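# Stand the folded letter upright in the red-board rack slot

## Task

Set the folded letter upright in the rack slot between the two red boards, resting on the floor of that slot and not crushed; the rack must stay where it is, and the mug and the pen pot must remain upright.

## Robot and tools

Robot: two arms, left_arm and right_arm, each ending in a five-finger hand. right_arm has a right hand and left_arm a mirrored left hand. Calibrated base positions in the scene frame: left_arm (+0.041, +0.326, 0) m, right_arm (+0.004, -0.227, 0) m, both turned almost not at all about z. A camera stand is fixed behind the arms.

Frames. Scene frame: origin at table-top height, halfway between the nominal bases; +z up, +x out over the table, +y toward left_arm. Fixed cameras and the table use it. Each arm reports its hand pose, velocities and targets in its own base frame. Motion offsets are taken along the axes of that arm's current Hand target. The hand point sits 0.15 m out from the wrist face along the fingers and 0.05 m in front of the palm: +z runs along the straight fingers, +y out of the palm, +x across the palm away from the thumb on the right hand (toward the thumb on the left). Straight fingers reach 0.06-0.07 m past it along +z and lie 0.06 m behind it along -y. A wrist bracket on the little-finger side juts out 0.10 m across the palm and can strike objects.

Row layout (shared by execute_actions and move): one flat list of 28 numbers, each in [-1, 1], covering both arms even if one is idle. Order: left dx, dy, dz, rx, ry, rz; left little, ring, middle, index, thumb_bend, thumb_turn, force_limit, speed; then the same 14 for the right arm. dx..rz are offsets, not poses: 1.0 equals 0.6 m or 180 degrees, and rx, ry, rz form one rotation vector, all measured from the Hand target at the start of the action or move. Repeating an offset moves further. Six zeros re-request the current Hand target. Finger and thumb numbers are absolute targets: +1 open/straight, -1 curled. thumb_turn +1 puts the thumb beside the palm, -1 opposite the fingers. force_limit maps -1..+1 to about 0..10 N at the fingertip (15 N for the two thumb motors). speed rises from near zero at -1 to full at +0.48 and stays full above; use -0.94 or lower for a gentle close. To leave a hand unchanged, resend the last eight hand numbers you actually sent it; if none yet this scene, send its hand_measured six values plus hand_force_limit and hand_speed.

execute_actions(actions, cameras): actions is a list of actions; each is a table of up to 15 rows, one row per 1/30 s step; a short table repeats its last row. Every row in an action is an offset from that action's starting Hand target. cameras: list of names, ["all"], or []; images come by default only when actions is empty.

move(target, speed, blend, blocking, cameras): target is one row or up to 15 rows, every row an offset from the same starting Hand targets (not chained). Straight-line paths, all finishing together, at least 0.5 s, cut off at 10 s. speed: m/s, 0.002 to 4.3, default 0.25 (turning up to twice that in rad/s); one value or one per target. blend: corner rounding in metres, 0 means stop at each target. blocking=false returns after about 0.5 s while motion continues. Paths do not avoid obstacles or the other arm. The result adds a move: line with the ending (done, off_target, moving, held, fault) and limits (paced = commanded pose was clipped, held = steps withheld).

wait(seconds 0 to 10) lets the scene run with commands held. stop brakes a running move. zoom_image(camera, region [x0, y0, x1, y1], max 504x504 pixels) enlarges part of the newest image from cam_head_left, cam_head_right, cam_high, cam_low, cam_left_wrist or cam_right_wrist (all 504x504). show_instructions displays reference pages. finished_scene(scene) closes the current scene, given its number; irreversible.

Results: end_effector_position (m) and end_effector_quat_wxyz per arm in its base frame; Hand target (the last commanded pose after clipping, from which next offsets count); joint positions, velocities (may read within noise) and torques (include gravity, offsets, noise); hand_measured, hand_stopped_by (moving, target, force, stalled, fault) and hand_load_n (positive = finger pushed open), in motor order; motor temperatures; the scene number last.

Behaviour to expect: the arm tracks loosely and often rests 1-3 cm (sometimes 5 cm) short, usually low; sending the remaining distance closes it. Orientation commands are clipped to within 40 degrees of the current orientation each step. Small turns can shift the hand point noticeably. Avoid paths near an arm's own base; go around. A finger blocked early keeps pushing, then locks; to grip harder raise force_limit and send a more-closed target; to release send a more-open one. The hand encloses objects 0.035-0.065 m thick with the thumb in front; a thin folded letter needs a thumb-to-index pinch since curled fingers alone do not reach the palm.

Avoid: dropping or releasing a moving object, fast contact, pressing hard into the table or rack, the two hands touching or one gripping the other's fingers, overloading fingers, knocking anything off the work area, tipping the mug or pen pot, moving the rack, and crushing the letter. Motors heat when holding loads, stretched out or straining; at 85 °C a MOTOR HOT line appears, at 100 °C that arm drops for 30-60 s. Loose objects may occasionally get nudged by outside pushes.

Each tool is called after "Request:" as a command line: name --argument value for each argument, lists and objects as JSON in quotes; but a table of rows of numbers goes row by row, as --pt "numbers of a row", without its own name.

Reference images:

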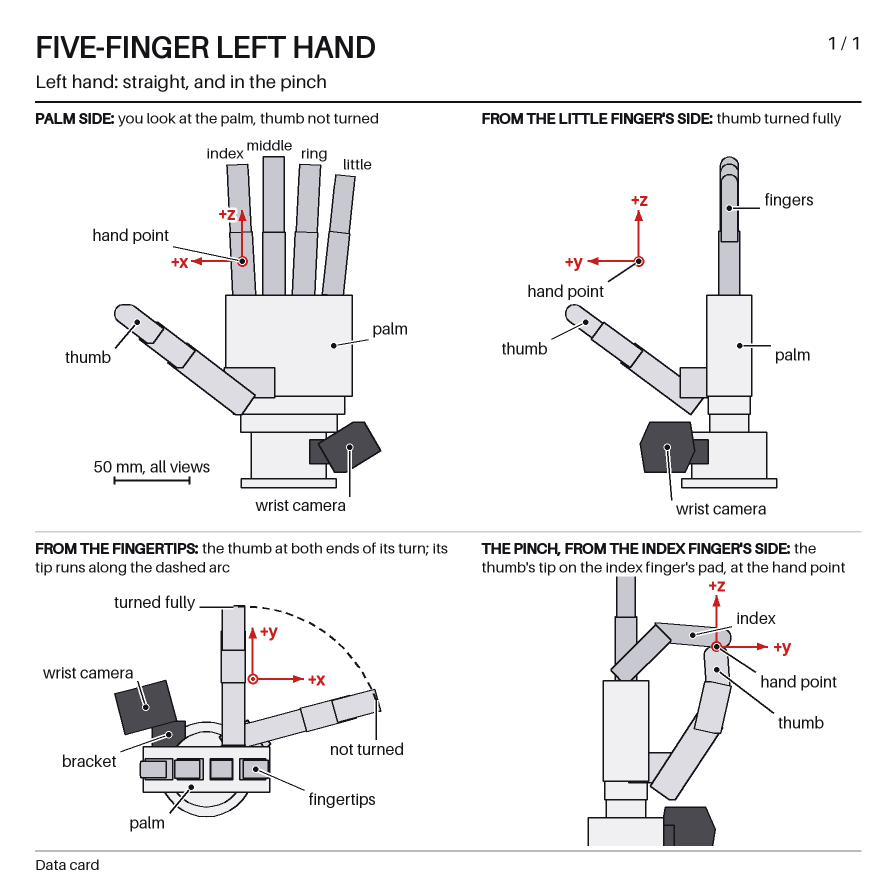

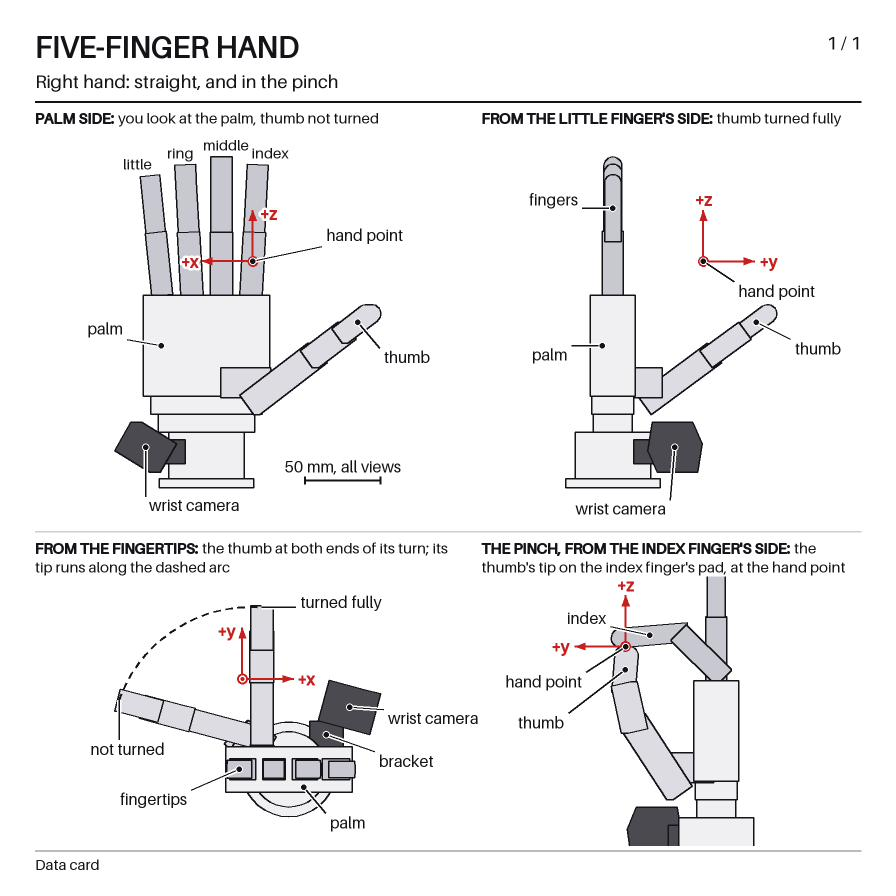

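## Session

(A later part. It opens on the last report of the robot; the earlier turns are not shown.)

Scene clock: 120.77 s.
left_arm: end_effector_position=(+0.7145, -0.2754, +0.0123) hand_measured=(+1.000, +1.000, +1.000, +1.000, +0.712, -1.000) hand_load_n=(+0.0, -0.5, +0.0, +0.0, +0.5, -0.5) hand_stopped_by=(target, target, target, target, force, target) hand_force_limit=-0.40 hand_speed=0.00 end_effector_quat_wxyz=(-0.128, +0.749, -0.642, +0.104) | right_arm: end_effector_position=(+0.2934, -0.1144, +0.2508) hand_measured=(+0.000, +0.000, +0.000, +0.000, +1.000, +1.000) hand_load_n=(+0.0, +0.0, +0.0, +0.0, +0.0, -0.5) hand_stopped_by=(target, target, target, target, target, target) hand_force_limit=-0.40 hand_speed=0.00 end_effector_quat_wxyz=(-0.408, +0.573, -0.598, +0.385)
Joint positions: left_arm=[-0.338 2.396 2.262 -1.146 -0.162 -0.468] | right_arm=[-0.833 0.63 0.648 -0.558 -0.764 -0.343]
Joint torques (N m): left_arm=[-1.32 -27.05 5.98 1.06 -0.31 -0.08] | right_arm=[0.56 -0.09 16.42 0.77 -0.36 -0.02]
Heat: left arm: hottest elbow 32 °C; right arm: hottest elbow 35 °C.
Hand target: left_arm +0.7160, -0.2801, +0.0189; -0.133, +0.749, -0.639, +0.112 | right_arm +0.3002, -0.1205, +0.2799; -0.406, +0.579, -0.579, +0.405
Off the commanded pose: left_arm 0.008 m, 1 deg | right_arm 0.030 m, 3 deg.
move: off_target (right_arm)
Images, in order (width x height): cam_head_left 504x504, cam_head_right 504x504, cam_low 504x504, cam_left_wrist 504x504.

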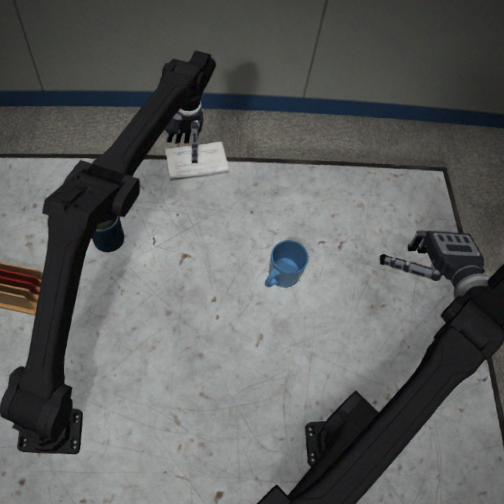

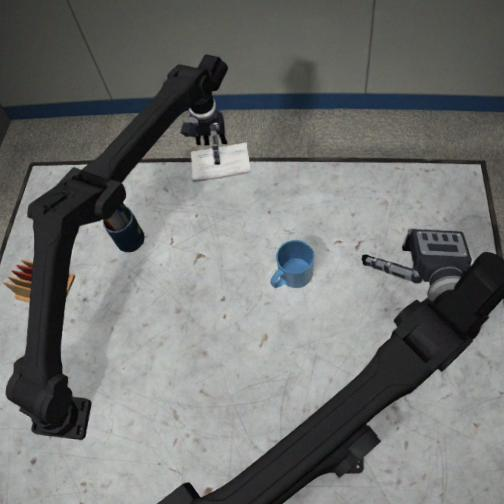

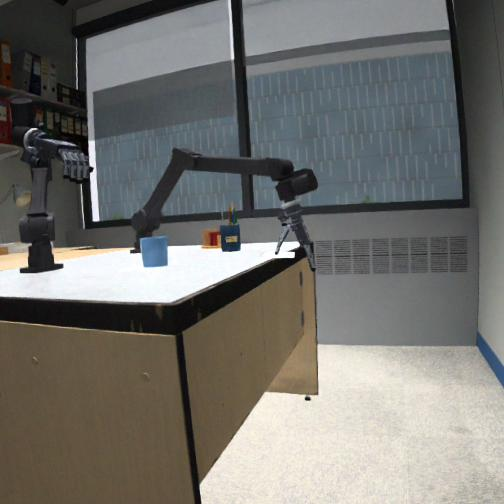

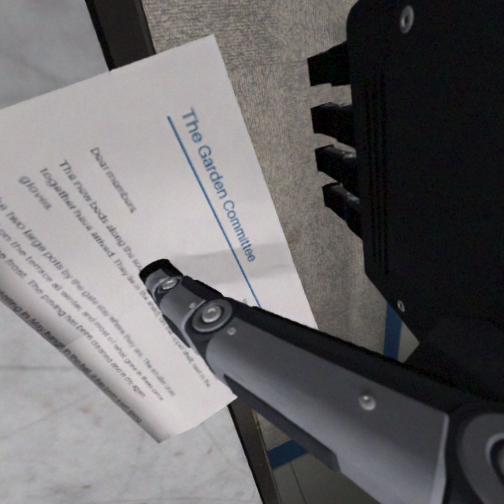

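Request:
move --pt "0.0157 -0.0225 -0.054 0 0 0 1 1 1 1 0.9 -1 -0.4 0 0 0 0 0 0 0 0 0 0 0 1 1 -0.4 0" --pt "0.0157 -0.0053 -0.007 0 0 0 0.2 0.2 0.1 0.1 0.9 -1 -0.4 0 0 0 0 0 0 0 0 0 0 0 1 1 -0.4 0" --speed 0.08 --cameras '["cam_head_right","cam_head_left","cam_low","cam_left_wrist"]'

Request:
zoom_image --camera "cam_head_right" --region '[140, 60, 280, 200]'

Request:
zoom_image --camera "cam_low" --region '[260, 215, 325, 275]'

Scene clock: 123.60 s.
left_arm: end_effector_position=(+0.7174, -0.2839, +0.0279) hand_measured=(+0.200, +0.200, +0.100, +0.100, +0.900, -1.000) hand_load_n=(+0.5, +0.0, +0.0, +0.0, +0.0, +0.0) hand_stopped_by=(target, target, target, target, target, target) hand_force_limit=-0.40 hand_speed=0.00 end_effector_quat_wxyz=(-0.131, +0.749, -0.641, +0.109) | right_arm: end_effector_position=(+0.2934, -0.1144, +0.2508) hand_measured=(+0.000, +0.000, +0.000, +0.000, +1.000, +1.000) hand_load_n=(+0.0, +0.0, -0.5, +0.0, +0.0, -0.5) hand_stopped_by=(target, target, target, target, target, target) hand_force_limit=-0.40 hand_speed=0.00 end_effector_quat_wxyz=(-0.408, +0.573, -0.598, +0.385)
Joint positions: left_arm=[-0.347 2.401 2.311 -1.181 -0.166 -0.477] | right_arm=[-0.833 0.63 0.648 -0.558 -0.764 -0.343]
Joint torques (N m): left_arm=[-1.49 -25.76 6.35 1.09 -0.3 -0.09] | right_arm=[0.44 -0.03 16.42 0.77 -0.37 -0.02]
Heat: left arm: hottest elbow 32 °C; right arm: hottest elbow 35 °C.
Hand target: left_arm +0.7191, -0.2890, +0.0241; -0.133, +0.749, -0.639, +0.112 | right_arm +0.3002, -0.1205, +0.2799; -0.406, +0.579, -0.579, +0.405
Off the commanded pose: left_arm 0.007 m, 0 deg | right_arm 0.030 m, 3 deg.
move: off_target (right_arm)
Images, in order (width x height): cam_head_left 504x504, cam_head_right 504x504, cam_low 504x504, cam_left_wrist 504x504.

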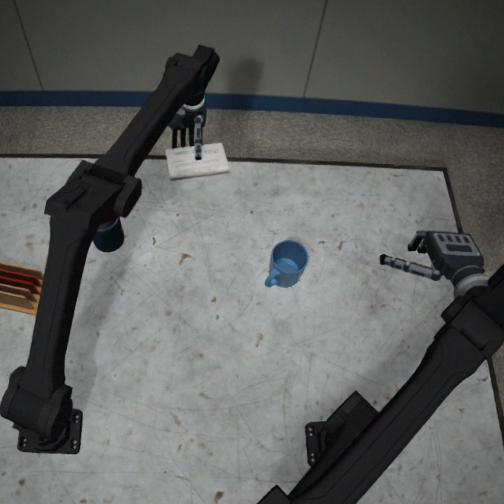

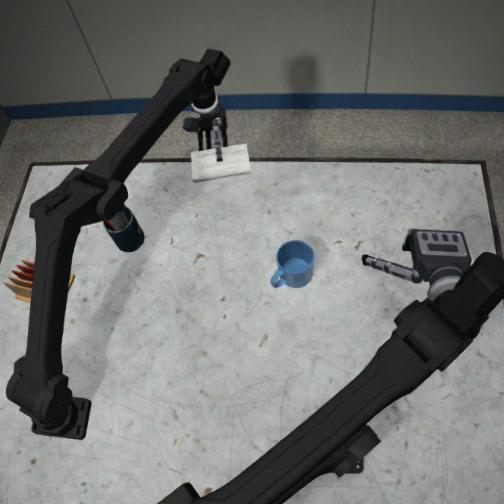

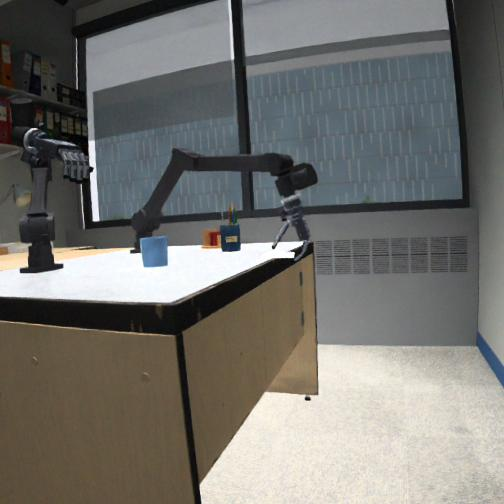

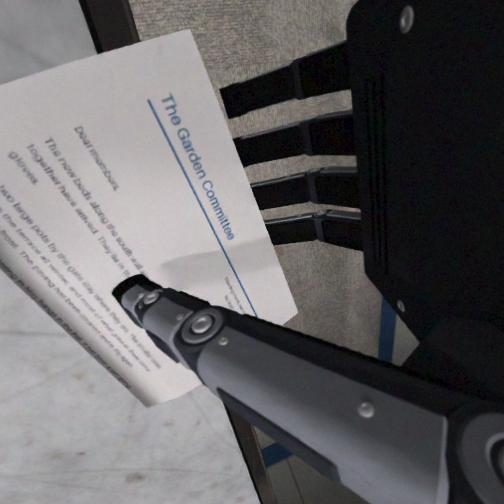

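Scaled by 3.600 from the camera's 504x504 image, which has a finer 720x720 frame.

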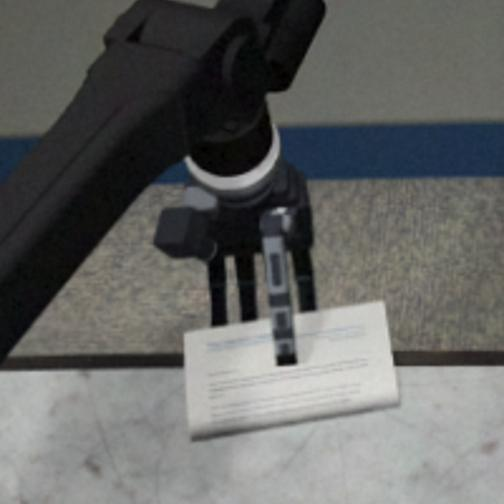

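Scaled by 7.754 from the camera's 504x504 image, which has a finer 720x720 frame.

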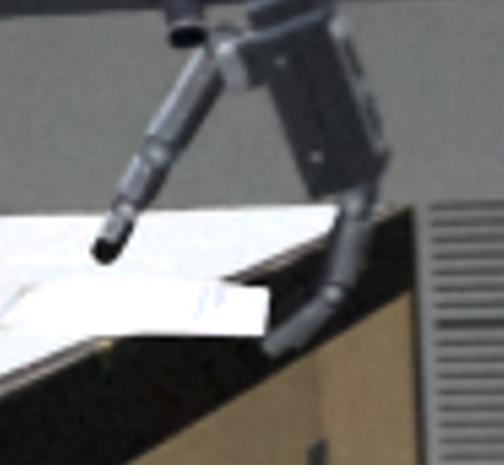

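Request:
move --pt "0 0 0 0 0 0 0.2 0.2 0.0 0.0 0.05 -1 -0.6 -0.2 0 0 0 0 0 0 0 0 0 0 1 1 -0.4 0" --pt "0 0.0046 0.0125 0 0 0 0.2 0.2 0.0 0.0 0.05 -1 -0.6 -0.2 0 0 0 0 0 0 0 0 0 0 1 1 -0.4 0" --speed 0.05 --cameras '["cam_head_right","cam_low","cam_left_wrist"]'

Request:
zoom_image --camera "cam_head_right" --region '[140, 60, 280, 200]'

Request:
zoom_image --camera "cam_low" --region '[260, 215, 325, 275]'

Scene clock: 125.67 s.
left_arm: end_effector_position=(+0.7190, -0.2845, +0.0217) hand_measured=(+0.200, +0.200, +0.000, +0.000, +0.050, -1.000) hand_load_n=(+0.0, +0.0, +0.5, +0.0, +0.0, +0.0) hand_stopped_by=(target, target, target, target, target, target) hand_force_limit=-0.60 hand_speed=-0.20 end_effector_quat_wxyz=(-0.131, +0.749, -0.640, +0.111) | right_arm: end_effector_position=(+0.2934, -0.1144, +0.2508) hand_measured=(+0.000, +0.000, +0.000, +0.000, +1.000, +1.000) hand_load_n=(+0.0, +0.0, +0.0, +0.0, +0.0, -0.5) hand_stopped_by=(target, target, target, target, target, target) hand_force_limit=-0.40 hand_speed=0.00 end_effector_quat_wxyz=(-0.408, +0.573, -0.598, +0.385)
Joint positions: left_arm=[-0.347 2.405 2.303 -1.164 -0.166 -0.477] | right_arm=[-0.833 0.63 0.648 -0.558 -0.764 -0.343]
Joint torques (N m): left_arm=[-1.61 -25.7 5.89 1.17 -0.3 -0.08] | right_arm=[0.5 -0.03 16.43 0.75 -0.37 -0.02]
Heat: left arm: hottest elbow 32 °C; right arm: hottest elbow 35 °C.
Hand target: left_arm +0.7190, -0.2890, +0.0159; -0.133, +0.749, -0.640, +0.112 | right_arm +0.3002, -0.1205, +0.2799; -0.406, +0.579, -0.579, +0.405
Off the commanded pose: left_arm 0.007 m, 0 deg | right_arm 0.030 m, 3 deg.
move: off_target (right_arm)
Images, in order (width x height): cam_head_right 504x504, cam_low 504x504, cam_left_wrist 504x504.

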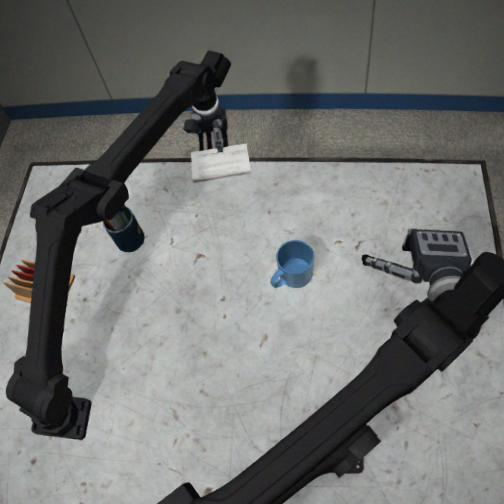

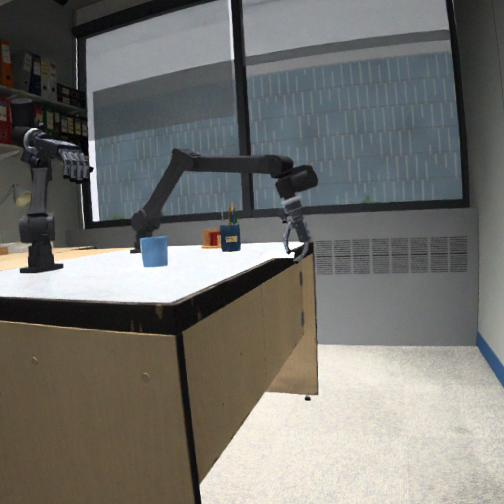

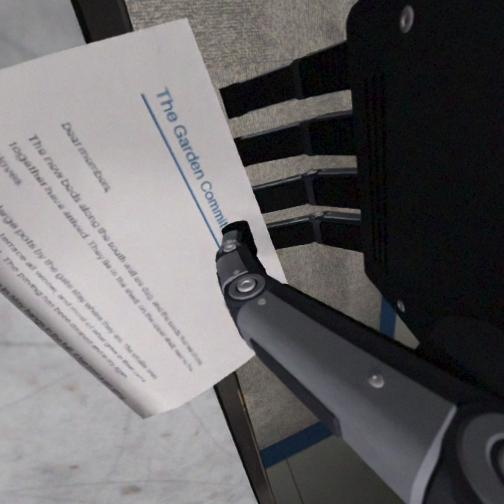

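Scaled by 3.600 from the camera's 504x504 image, which has a finer 720x720 frame.

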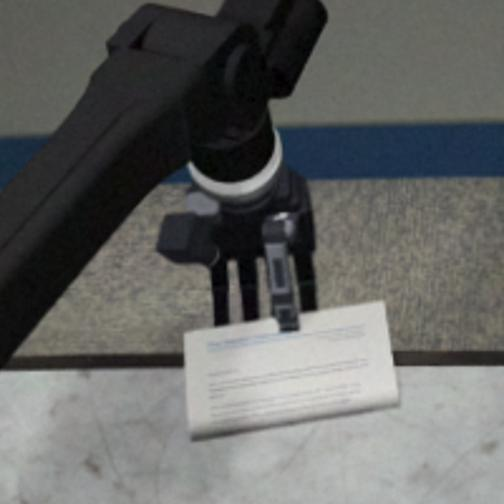

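Scaled by 7.754 from the camera's 504x504 image, which has a finer 720x720 frame.

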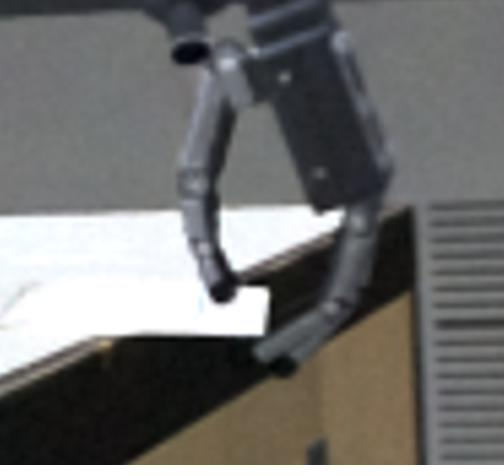

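Request:
move --pt "-0.0013 0.0105 0.005 0 0 0 0.2 0.2 0.0 0.0 0.05 -1 -0.6 -0.2 0 0 0 0 0 0 0 0 0 0 1 1 -0.4 0" --pt "-0.0013 0.0105 0.005 0 0 0 0.2 0.2 -0.4 -0.4 0.05 -1 -0.5 -0.8 0 0 0 0 0 0 0 0 0 0 1 1 -0.4 0" --speed 0.05 --cameras '["cam_head_right","cam_low","cam_left_wrist"]'

Request:
zoom_image --camera "cam_head_right" --region '[140, 60, 280, 200]'

Request:
zoom_image --camera "cam_low" --region '[260, 215, 325, 275]'

Scene clock: 127.33 s.
left_arm: end_effector_position=(+0.7146, -0.2835, +0.0051) hand_measured=(+0.200, +0.200, -0.220, -0.182, +0.050, -1.000) hand_load_n=(+0.0, +0.0, +2.5, +2.5, +0.5, -1.0) hand_stopped_by=(target, target, force, force, target, target) hand_force_limit=-0.50 hand_speed=-0.80 end_effector_quat_wxyz=(-0.130, +0.749, -0.640, +0.107) | right_arm: end_effector_position=(+0.2934, -0.1144, +0.2508) hand_measured=(+0.000, +0.000, +0.000, +0.000, +1.000, +1.000) hand_load_n=(+0.0, +0.0, +0.0, +0.0, +0.0, -0.5) hand_stopped_by=(target, target, target, target, target, target) hand_force_limit=-0.40 hand_speed=0.00 end_effector_quat_wxyz=(-0.408, +0.573, -0.598, +0.385)
Joint positions: left_arm=[-0.349 2.405 2.26 -1.13 -0.168 -0.48] | right_arm=[-0.833 0.63 0.648 -0.558 -0.764 -0.343]
Joint torques (N m): left_arm=[-1.67 -27.63 5.85 0.88 -0.26 -0.09] | right_arm=[0.5 -0.03 16.43 0.75 -0.37 -0.01]
Heat: left arm: hottest elbow 32 °C; right arm: hottest elbow 36 °C.
Hand target: left_arm +0.7140, -0.2892, +0.0110; -0.132, +0.749, -0.639, +0.112 | right_arm +0.3002, -0.1205, +0.2799; -0.406, +0.579, -0.579, +0.405
Off the commanded pose: left_arm 0.008 m, 1 deg | right_arm 0.030 m, 3 deg.
move: off_target (right_arm)
Images, in order (width x height): cam_head_right 504x504, cam_low 504x504, cam_left_wrist 504x504.

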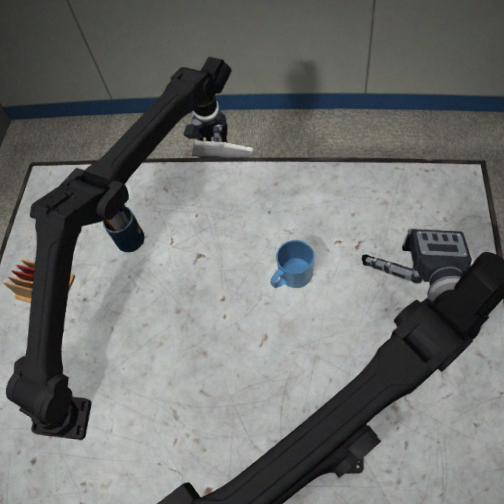

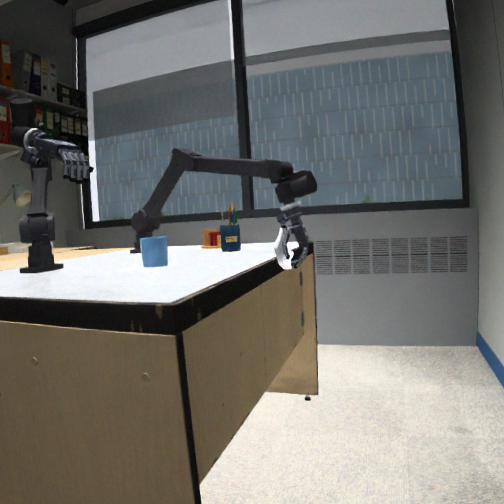

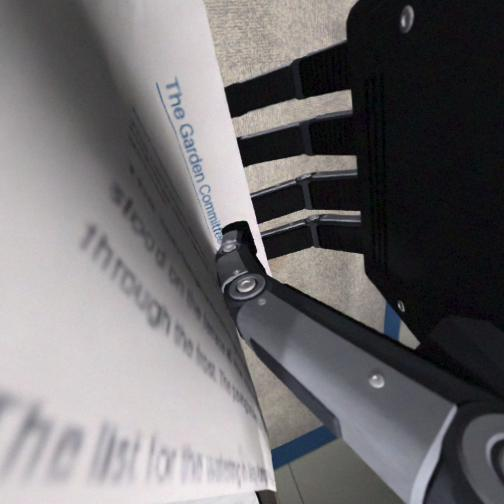

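Scaled by 3.600 from the camera's 504x504 image, which has a finer 720x720 frame.

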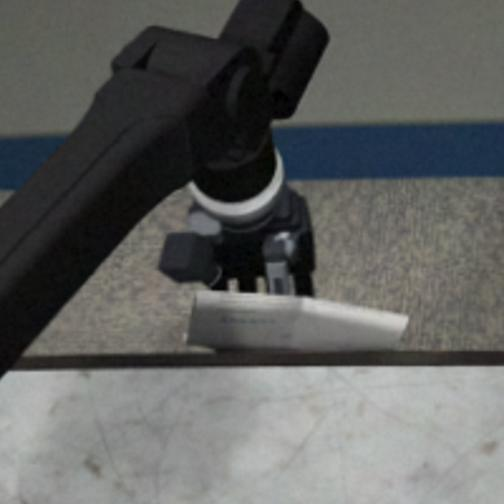

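Scaled by 7.754 from the camera's 504x504 image, which has a finer 720x720 frame.

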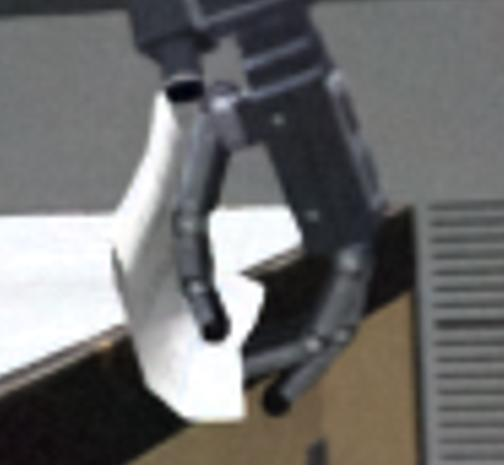

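Request:
move --target '[0,0,0,0,0,0,0.2,0.2,-0.55,-0.55,0.05,-1,-0.2,-0.8,0,0,0,0,0,0,0,0,0,0,1,1,-0.4,0]' --speed 0.05 --cameras '["cam_head_right","cam_low","cam_left_wrist"]'

Request:
zoom_image --camera "cam_low" --region '[260, 215, 325, 275]'

Scene clock: 128.03 s.
left_arm: end_effector_position=(+0.7152, -0.2837, +0.0052) hand_measured=(+0.200, +0.200, -0.234, -0.198, +0.050, -1.000) hand_load_n=(+0.0, +0.0, +10.0, +4.5, +1.5, -1.0) hand_stopped_by=(target, target, force, force, target, target) hand_force_limit=-0.20 hand_speed=-0.80 end_effector_quat_wxyz=(-0.131, +0.749, -0.640, +0.108) | right_arm: end_effector_position=(+0.2934, -0.1144, +0.2508) hand_measured=(+0.000, +0.000, +0.000, +0.000, +1.000, +1.000) hand_load_n=(+0.0, -0.5, +0.0, +0.0, +0.0, -0.5) hand_stopped_by=(target, target, target, target, target, target) hand_force_limit=-0.40 hand_speed=0.00 end_effector_quat_wxyz=(-0.408, +0.573, -0.598, +0.385)
Joint positions: left_arm=[-0.349 2.405 2.26 -1.128 -0.168 -0.48] | right_arm=[-0.833 0.63 0.648 -0.558 -0.764 -0.343]
Joint torques (N m): left_arm=[-1.44 -27.63 5.86 0.66 -0.24 -0.08] | right_arm=[0.56 0.03 16.43 0.73 -0.37 -0.03]
Heat: left arm: hottest elbow 32 °C; right arm: hottest elbow 36 °C.
Hand target: left_arm +0.7140, -0.2891, +0.0110; -0.132, +0.749, -0.640, +0.112 | right_arm +0.3002, -0.1205, +0.2799; -0.406, +0.579, -0.579, +0.405
Off the commanded pose: left_arm 0.008 m, 1 deg | right_arm 0.030 m, 3 deg.
move: off_target (right_arm)
Images, in order (width x height): cam_head_right 504x504, cam_low 504x504, cam_left_wrist 504x504.

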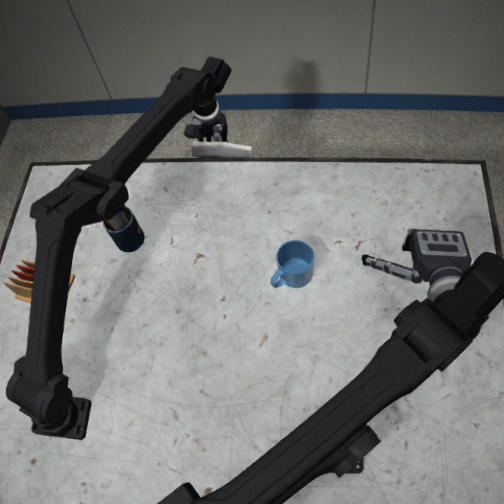

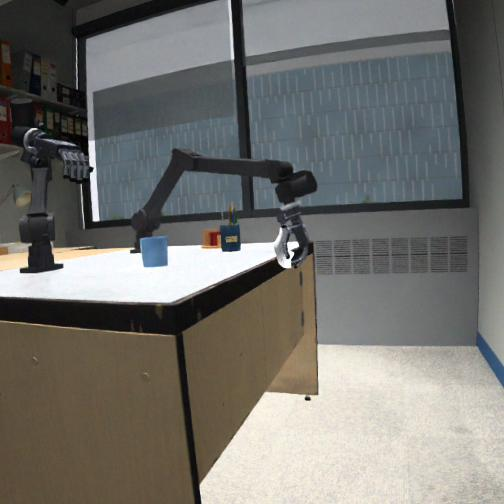

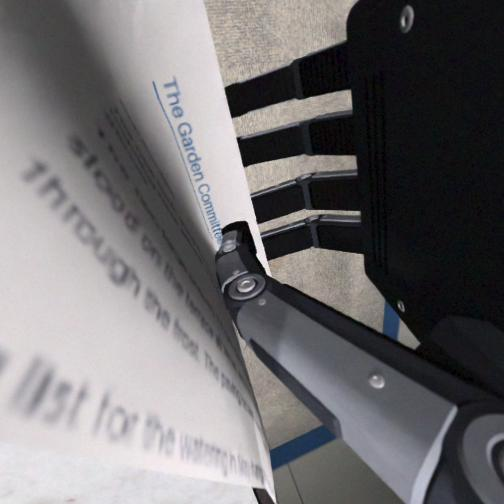

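Scaled by 7.754 from the camera's 504x504 image, which has a finer 720x720 frame.

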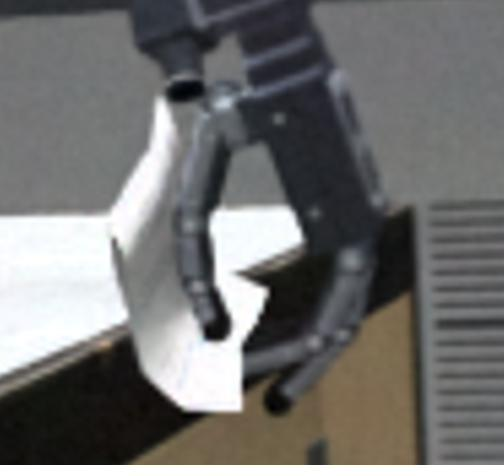

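Request:
move --target '[0.0039,-0.1372,-0.3048,0,0,0,0.2,0.2,-0.55,-0.55,0.05,-1,-0.2,-0.8,0,0,0,0,0,0,0,0,0,0,1,1,-0.4,0]' --speed 0.08 --cameras '["cam_head_right","cam_low","cam_left_wrist"]'

Request:
zoom_image --camera "cam_low" --region '[230, 140, 340, 250]'

Scene clock: 131.40 s.
left_arm: end_effector_position=(+0.7198, -0.2852, +0.1690) hand_measured=(+0.200, +0.200, -0.234, -0.198, +0.050, -1.000) hand_load_n=(+0.0, +0.0, +10.0, +0.0, +1.5, -0.5) hand_stopped_by=(target, target, force, force, target, target) hand_force_limit=-0.20 hand_speed=-0.80 end_effector_quat_wxyz=(-0.137, +0.749, -0.636, +0.123) | right_arm: end_effector_position=(+0.2934, -0.1144, +0.2508) hand_measured=(+0.000, +0.000, +0.000, +0.000, +1.000, +1.000) hand_load_n=(+0.0, +0.5, +0.0, +0.0, +0.0, +0.0) hand_stopped_by=(target, target, target, target, target, target) hand_force_limit=-0.40 hand_speed=0.00 end_effector_quat_wxyz=(-0.408, +0.573, -0.598, +0.385)
Joint positions: left_arm=[-0.349 2.502 2.876 -1.615 -0.169 -0.483] | right_arm=[-0.833 0.63 0.648 -0.558 -0.764 -0.343]
Joint torques (N m): left_arm=[-1.08 -28.63 9.65 1.01 -0.06 -0.01] | right_arm=[0.56 -0.09 16.42 0.75 -0.37 -0.02]
Heat: left arm: hottest elbow 32 °C; right arm: hottest elbow 36 °C.
Hand target: left_arm +0.7290, -0.2894, +0.2111; -0.132, +0.749, -0.640, +0.112 | right_arm +0.3002, -0.1205, +0.2799; -0.406, +0.579, -0.579, +0.405
Off the commanded pose: left_arm 0.043 m, 1 deg | right_arm 0.030 m, 3 deg.
elbow stopped short (left arm): the move would have taken joint 3 (elbow) straighter than the controller allows.
move: off_target (left_arm, right_arm)
Images, in order (width x height): cam_head_right 504x504, cam_low 504x504, cam_left_wrist 504x504.

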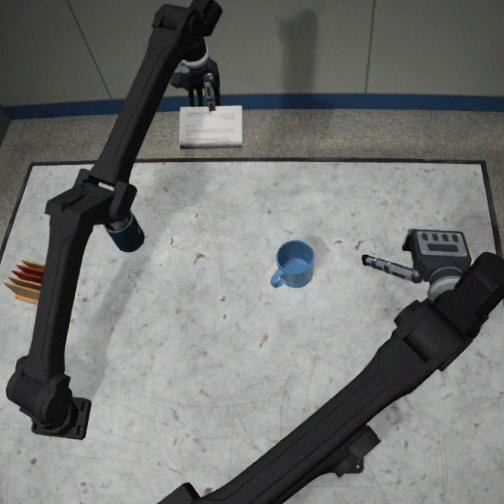

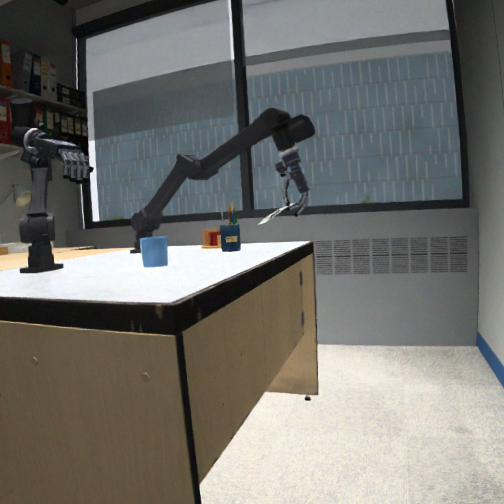

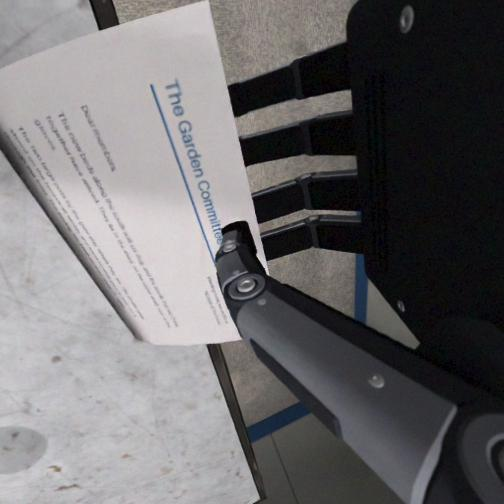

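Scaled by 4.582 from the camera's 504x504 image, which has a finer 720x720 frame.

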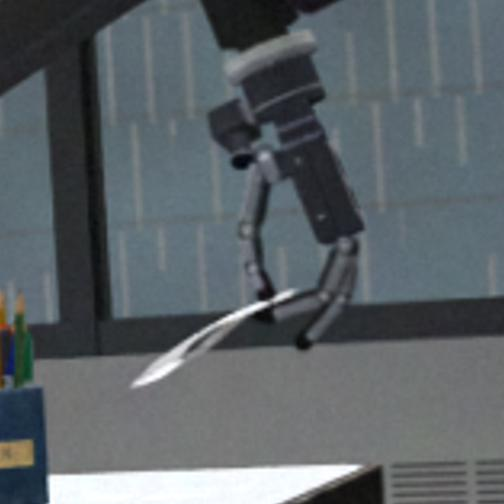

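Request:
move --target '[-0.0668,0.1335,-0.2437,0.3333,0,0,0.2,0.2,-0.55,-0.55,0.05,-1,-0.2,-0.8,0,0,0,0,0,0,0,0,0,0,1,1,-0.4,0]' --speed 0.15 --cameras '["cam_head_right","cam_low","cam_left_wrist"]'

Request:
zoom_image --camera "cam_low" --region '[200, 100, 310, 210]'

Scene clock: 135.53 s.
left_arm: end_effector_position=(+0.6025, -0.2688, +0.3097) hand_measured=(+0.200, +0.200, -0.234, -0.198, +0.050, -1.000) hand_load_n=(+0.0, +0.0, +10.5, +0.0, +1.5, -0.5) hand_stopped_by=(target, target, force, force, target, target) hand_force_limit=-0.20 hand_speed=-0.80 end_effector_quat_wxyz=(-0.486, +0.587, -0.504, +0.407) | right_arm: end_effector_position=(+0.2934, -0.1144, +0.2508) hand_measured=(+0.000, +0.000, +0.000, +0.000, +1.000, +1.000) hand_load_n=(-0.5, +0.0, +0.0, +0.0, +0.0, +0.0) hand_stopped_by=(target, target, target, target, target, target) hand_force_limit=-0.40 hand_speed=0.00 end_effector_quat_wxyz=(-0.408, +0.573, -0.598, +0.385)
Joint positions: left_arm=[-0.566 1.482 1.252 -0.033 -0.712 -0.161] | right_arm=[-0.833 0.63 0.648 -0.558 -0.764 -0.343]
Joint torques (N m): left_arm=[-1.44 -15.15 6.39 2.22 -0.35 0.09] | right_arm=[0.56 -0.03 16.44 0.77 -0.37 -0.02]
Heat: left arm: hottest elbow 32 °C; right arm: hottest elbow 36 °C.
Hand target: left_arm +0.5992, -0.2695, +0.3211; -0.489, +0.582, -0.498, +0.417 | right_arm +0.3002, -0.1205, +0.2799; -0.406, +0.579, -0.579, +0.405
Off the commanded pose: left_arm 0.012 m, 2 deg | right_arm 0.030 m, 3 deg.
move: off_target (left_arm, right_arm)
Images, in order (width x height): cam_head_right 504x504, cam_low 504x504, cam_left_wrist 504x504.

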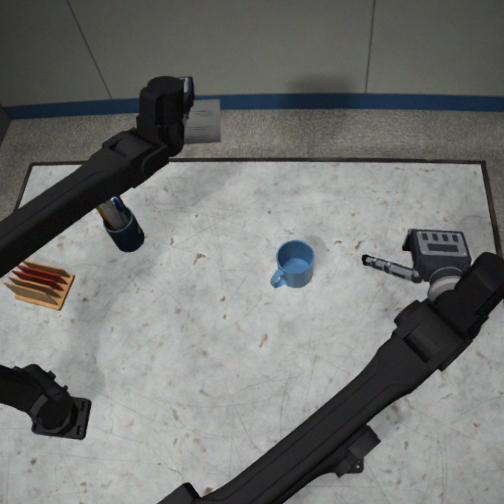

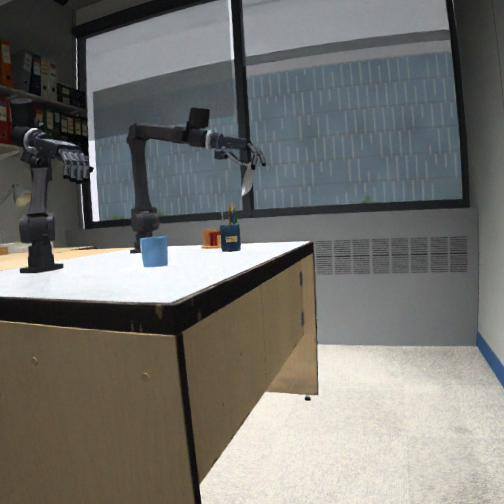

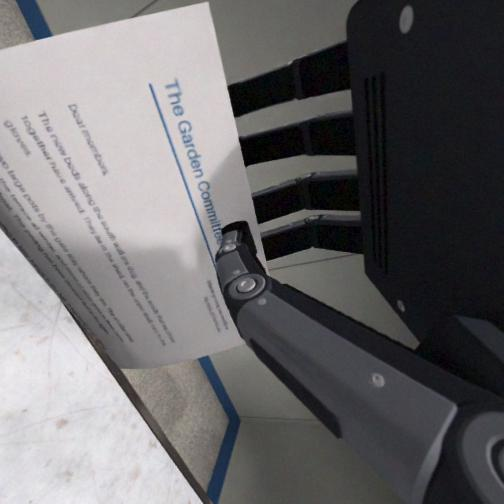

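Scaled by 4.582 from the camera's 504x504 image, which has a finer 720x720 frame.

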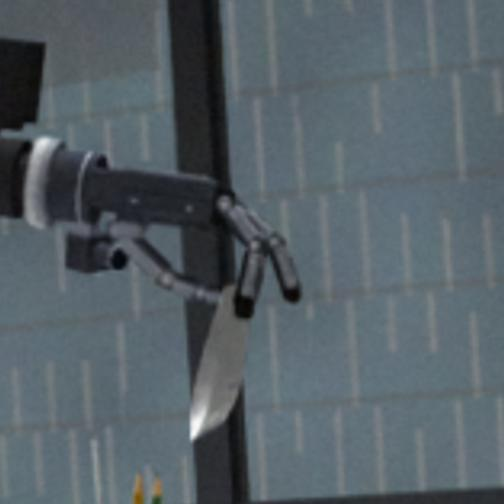

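Request:
move --pt "-0.382 -0.001 -0.177 0.0549 0.105 0.0092 0.2 0.2 -0.55 -0.55 0.05 -1 -0.2 -0.8 0 0 0 0 0 0 0 0 0 0 1 1 -0.4 0" --pt "-0.7108 0.0532 -0.3887 0.0549 0.105 0.0092 0.2 0.2 -0.55 -0.55 0.05 -1 -0.2 -0.8 0 0 0 0 0 0 0 0 0 0 1 1 -0.4 0" --speed 0.18 --blend '[0.05,0]' --cameras '["cam_head_right","cam_head_left","cam_low","cam_high","cam_left_wrist"]'

Request:
zoom_image --camera "cam_high" --region '[330, 130, 470, 270]'

Request:
zoom_image --camera "cam_low" --region '[160, 160, 260, 260]'

Scene clock: 139.67 s.
left_arm: end_effector_position=(+0.2986, +0.1151, +0.3308) hand_measured=(+0.200, +0.200, -0.234, -0.198, +0.050, -1.000) hand_load_n=(+0.0, +0.0, +10.0, +0.0, +1.0, -0.5) hand_stopped_by=(target, target, force, force, target, target) hand_force_limit=-0.20 hand_speed=-0.80 end_effector_quat_wxyz=(+0.452, -0.463, +0.537, -0.541) | right_arm: end_effector_position=(+0.2934, -0.1144, +0.2508) hand_measured=(+0.000, +0.000, +0.000, +0.000, +1.000, +1.000) hand_load_n=(+0.0, +0.0, +0.0, -0.5, +0.0, +0.0) hand_stopped_by=(target, target, target, target, target, target) hand_force_limit=-0.40 hand_speed=0.00 end_effector_quat_wxyz=(-0.408, +0.573, -0.598, +0.385)
Joint positions: left_arm=[1.009 0.627 0.588 0.025 1.174 -0.002] | right_arm=[-0.833 0.63 0.648 -0.558 -0.764 -0.343]
Joint torques (N m): left_arm=[-1.38 -0.44 6.65 1.96 0.11 0.06] | right_arm=[0.5 0.03 16.43 0.8 -0.37 -0.02]
Heat: left arm: hottest elbow 32 °C; right arm: hottest elbow 37 °C.
Hand target: left_arm +0.2999, +0.1148, +0.3307; +0.455, -0.455, +0.542, -0.541 | right_arm +0.3002, -0.1205, +0.2799; -0.406, +0.579, -0.579, +0.405
Off the commanded pose: left_arm 0.001 m, 1 deg | right_arm 0.030 m, 3 deg.
move: off_target (right_arm)
Images, in order (width x height): cam_head_left 504x504, cam_head_right 504x504, cam_high 504x504, cam_low 504x504, cam_left_wrist 504x504.

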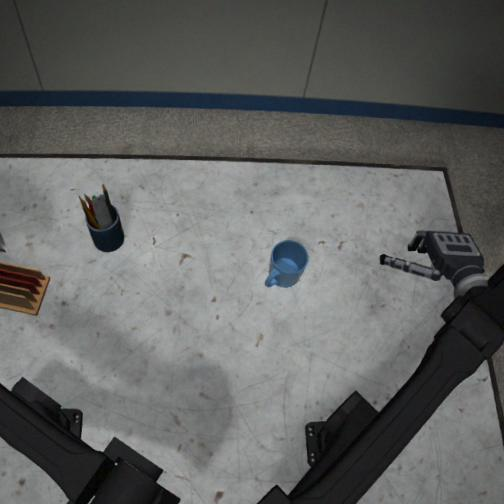

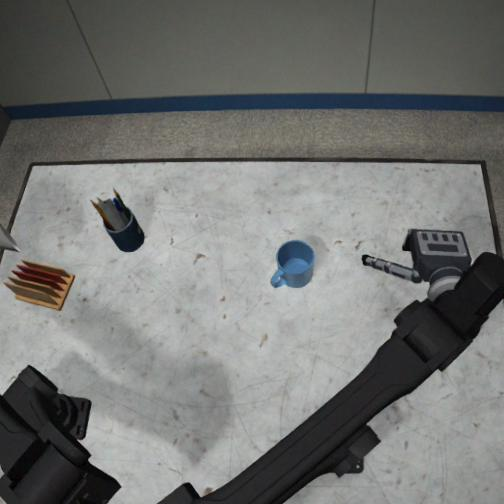

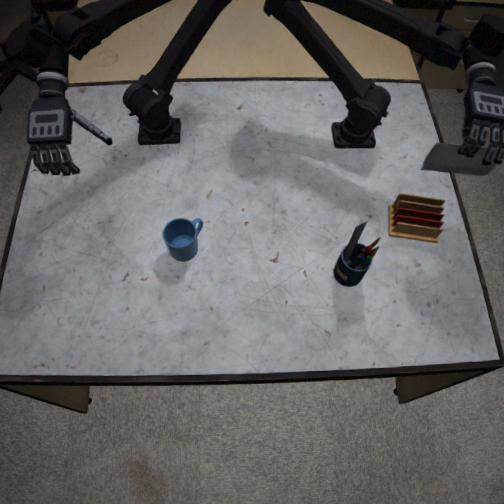

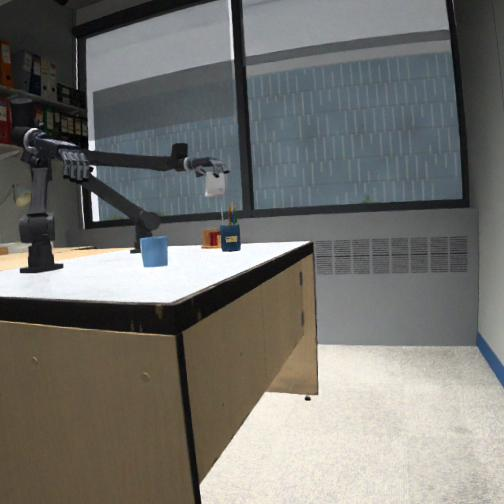

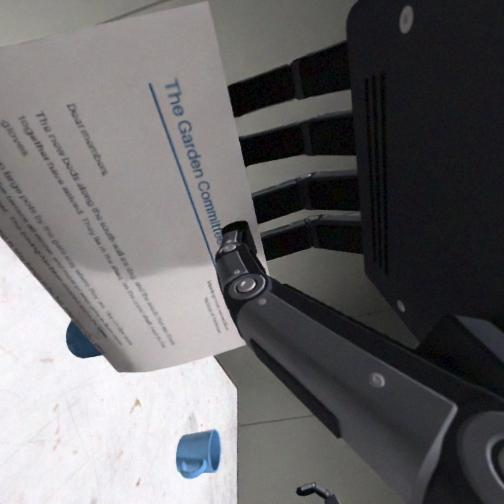

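Scaled by 3.600 from the camera's 504x504 image, which has a finer 720x720 frame.

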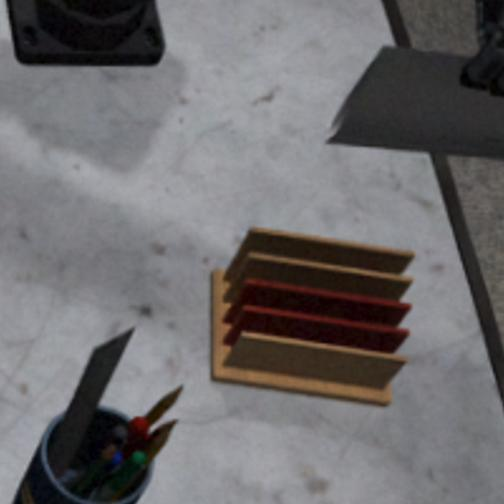

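Scaled by 5.040 from the camera's 504x504 image, which has a finer 720x720 frame.

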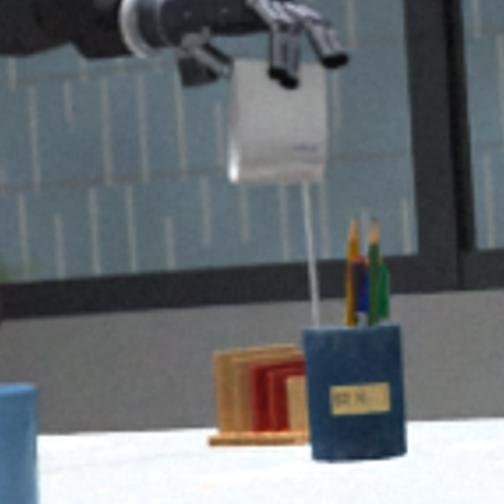

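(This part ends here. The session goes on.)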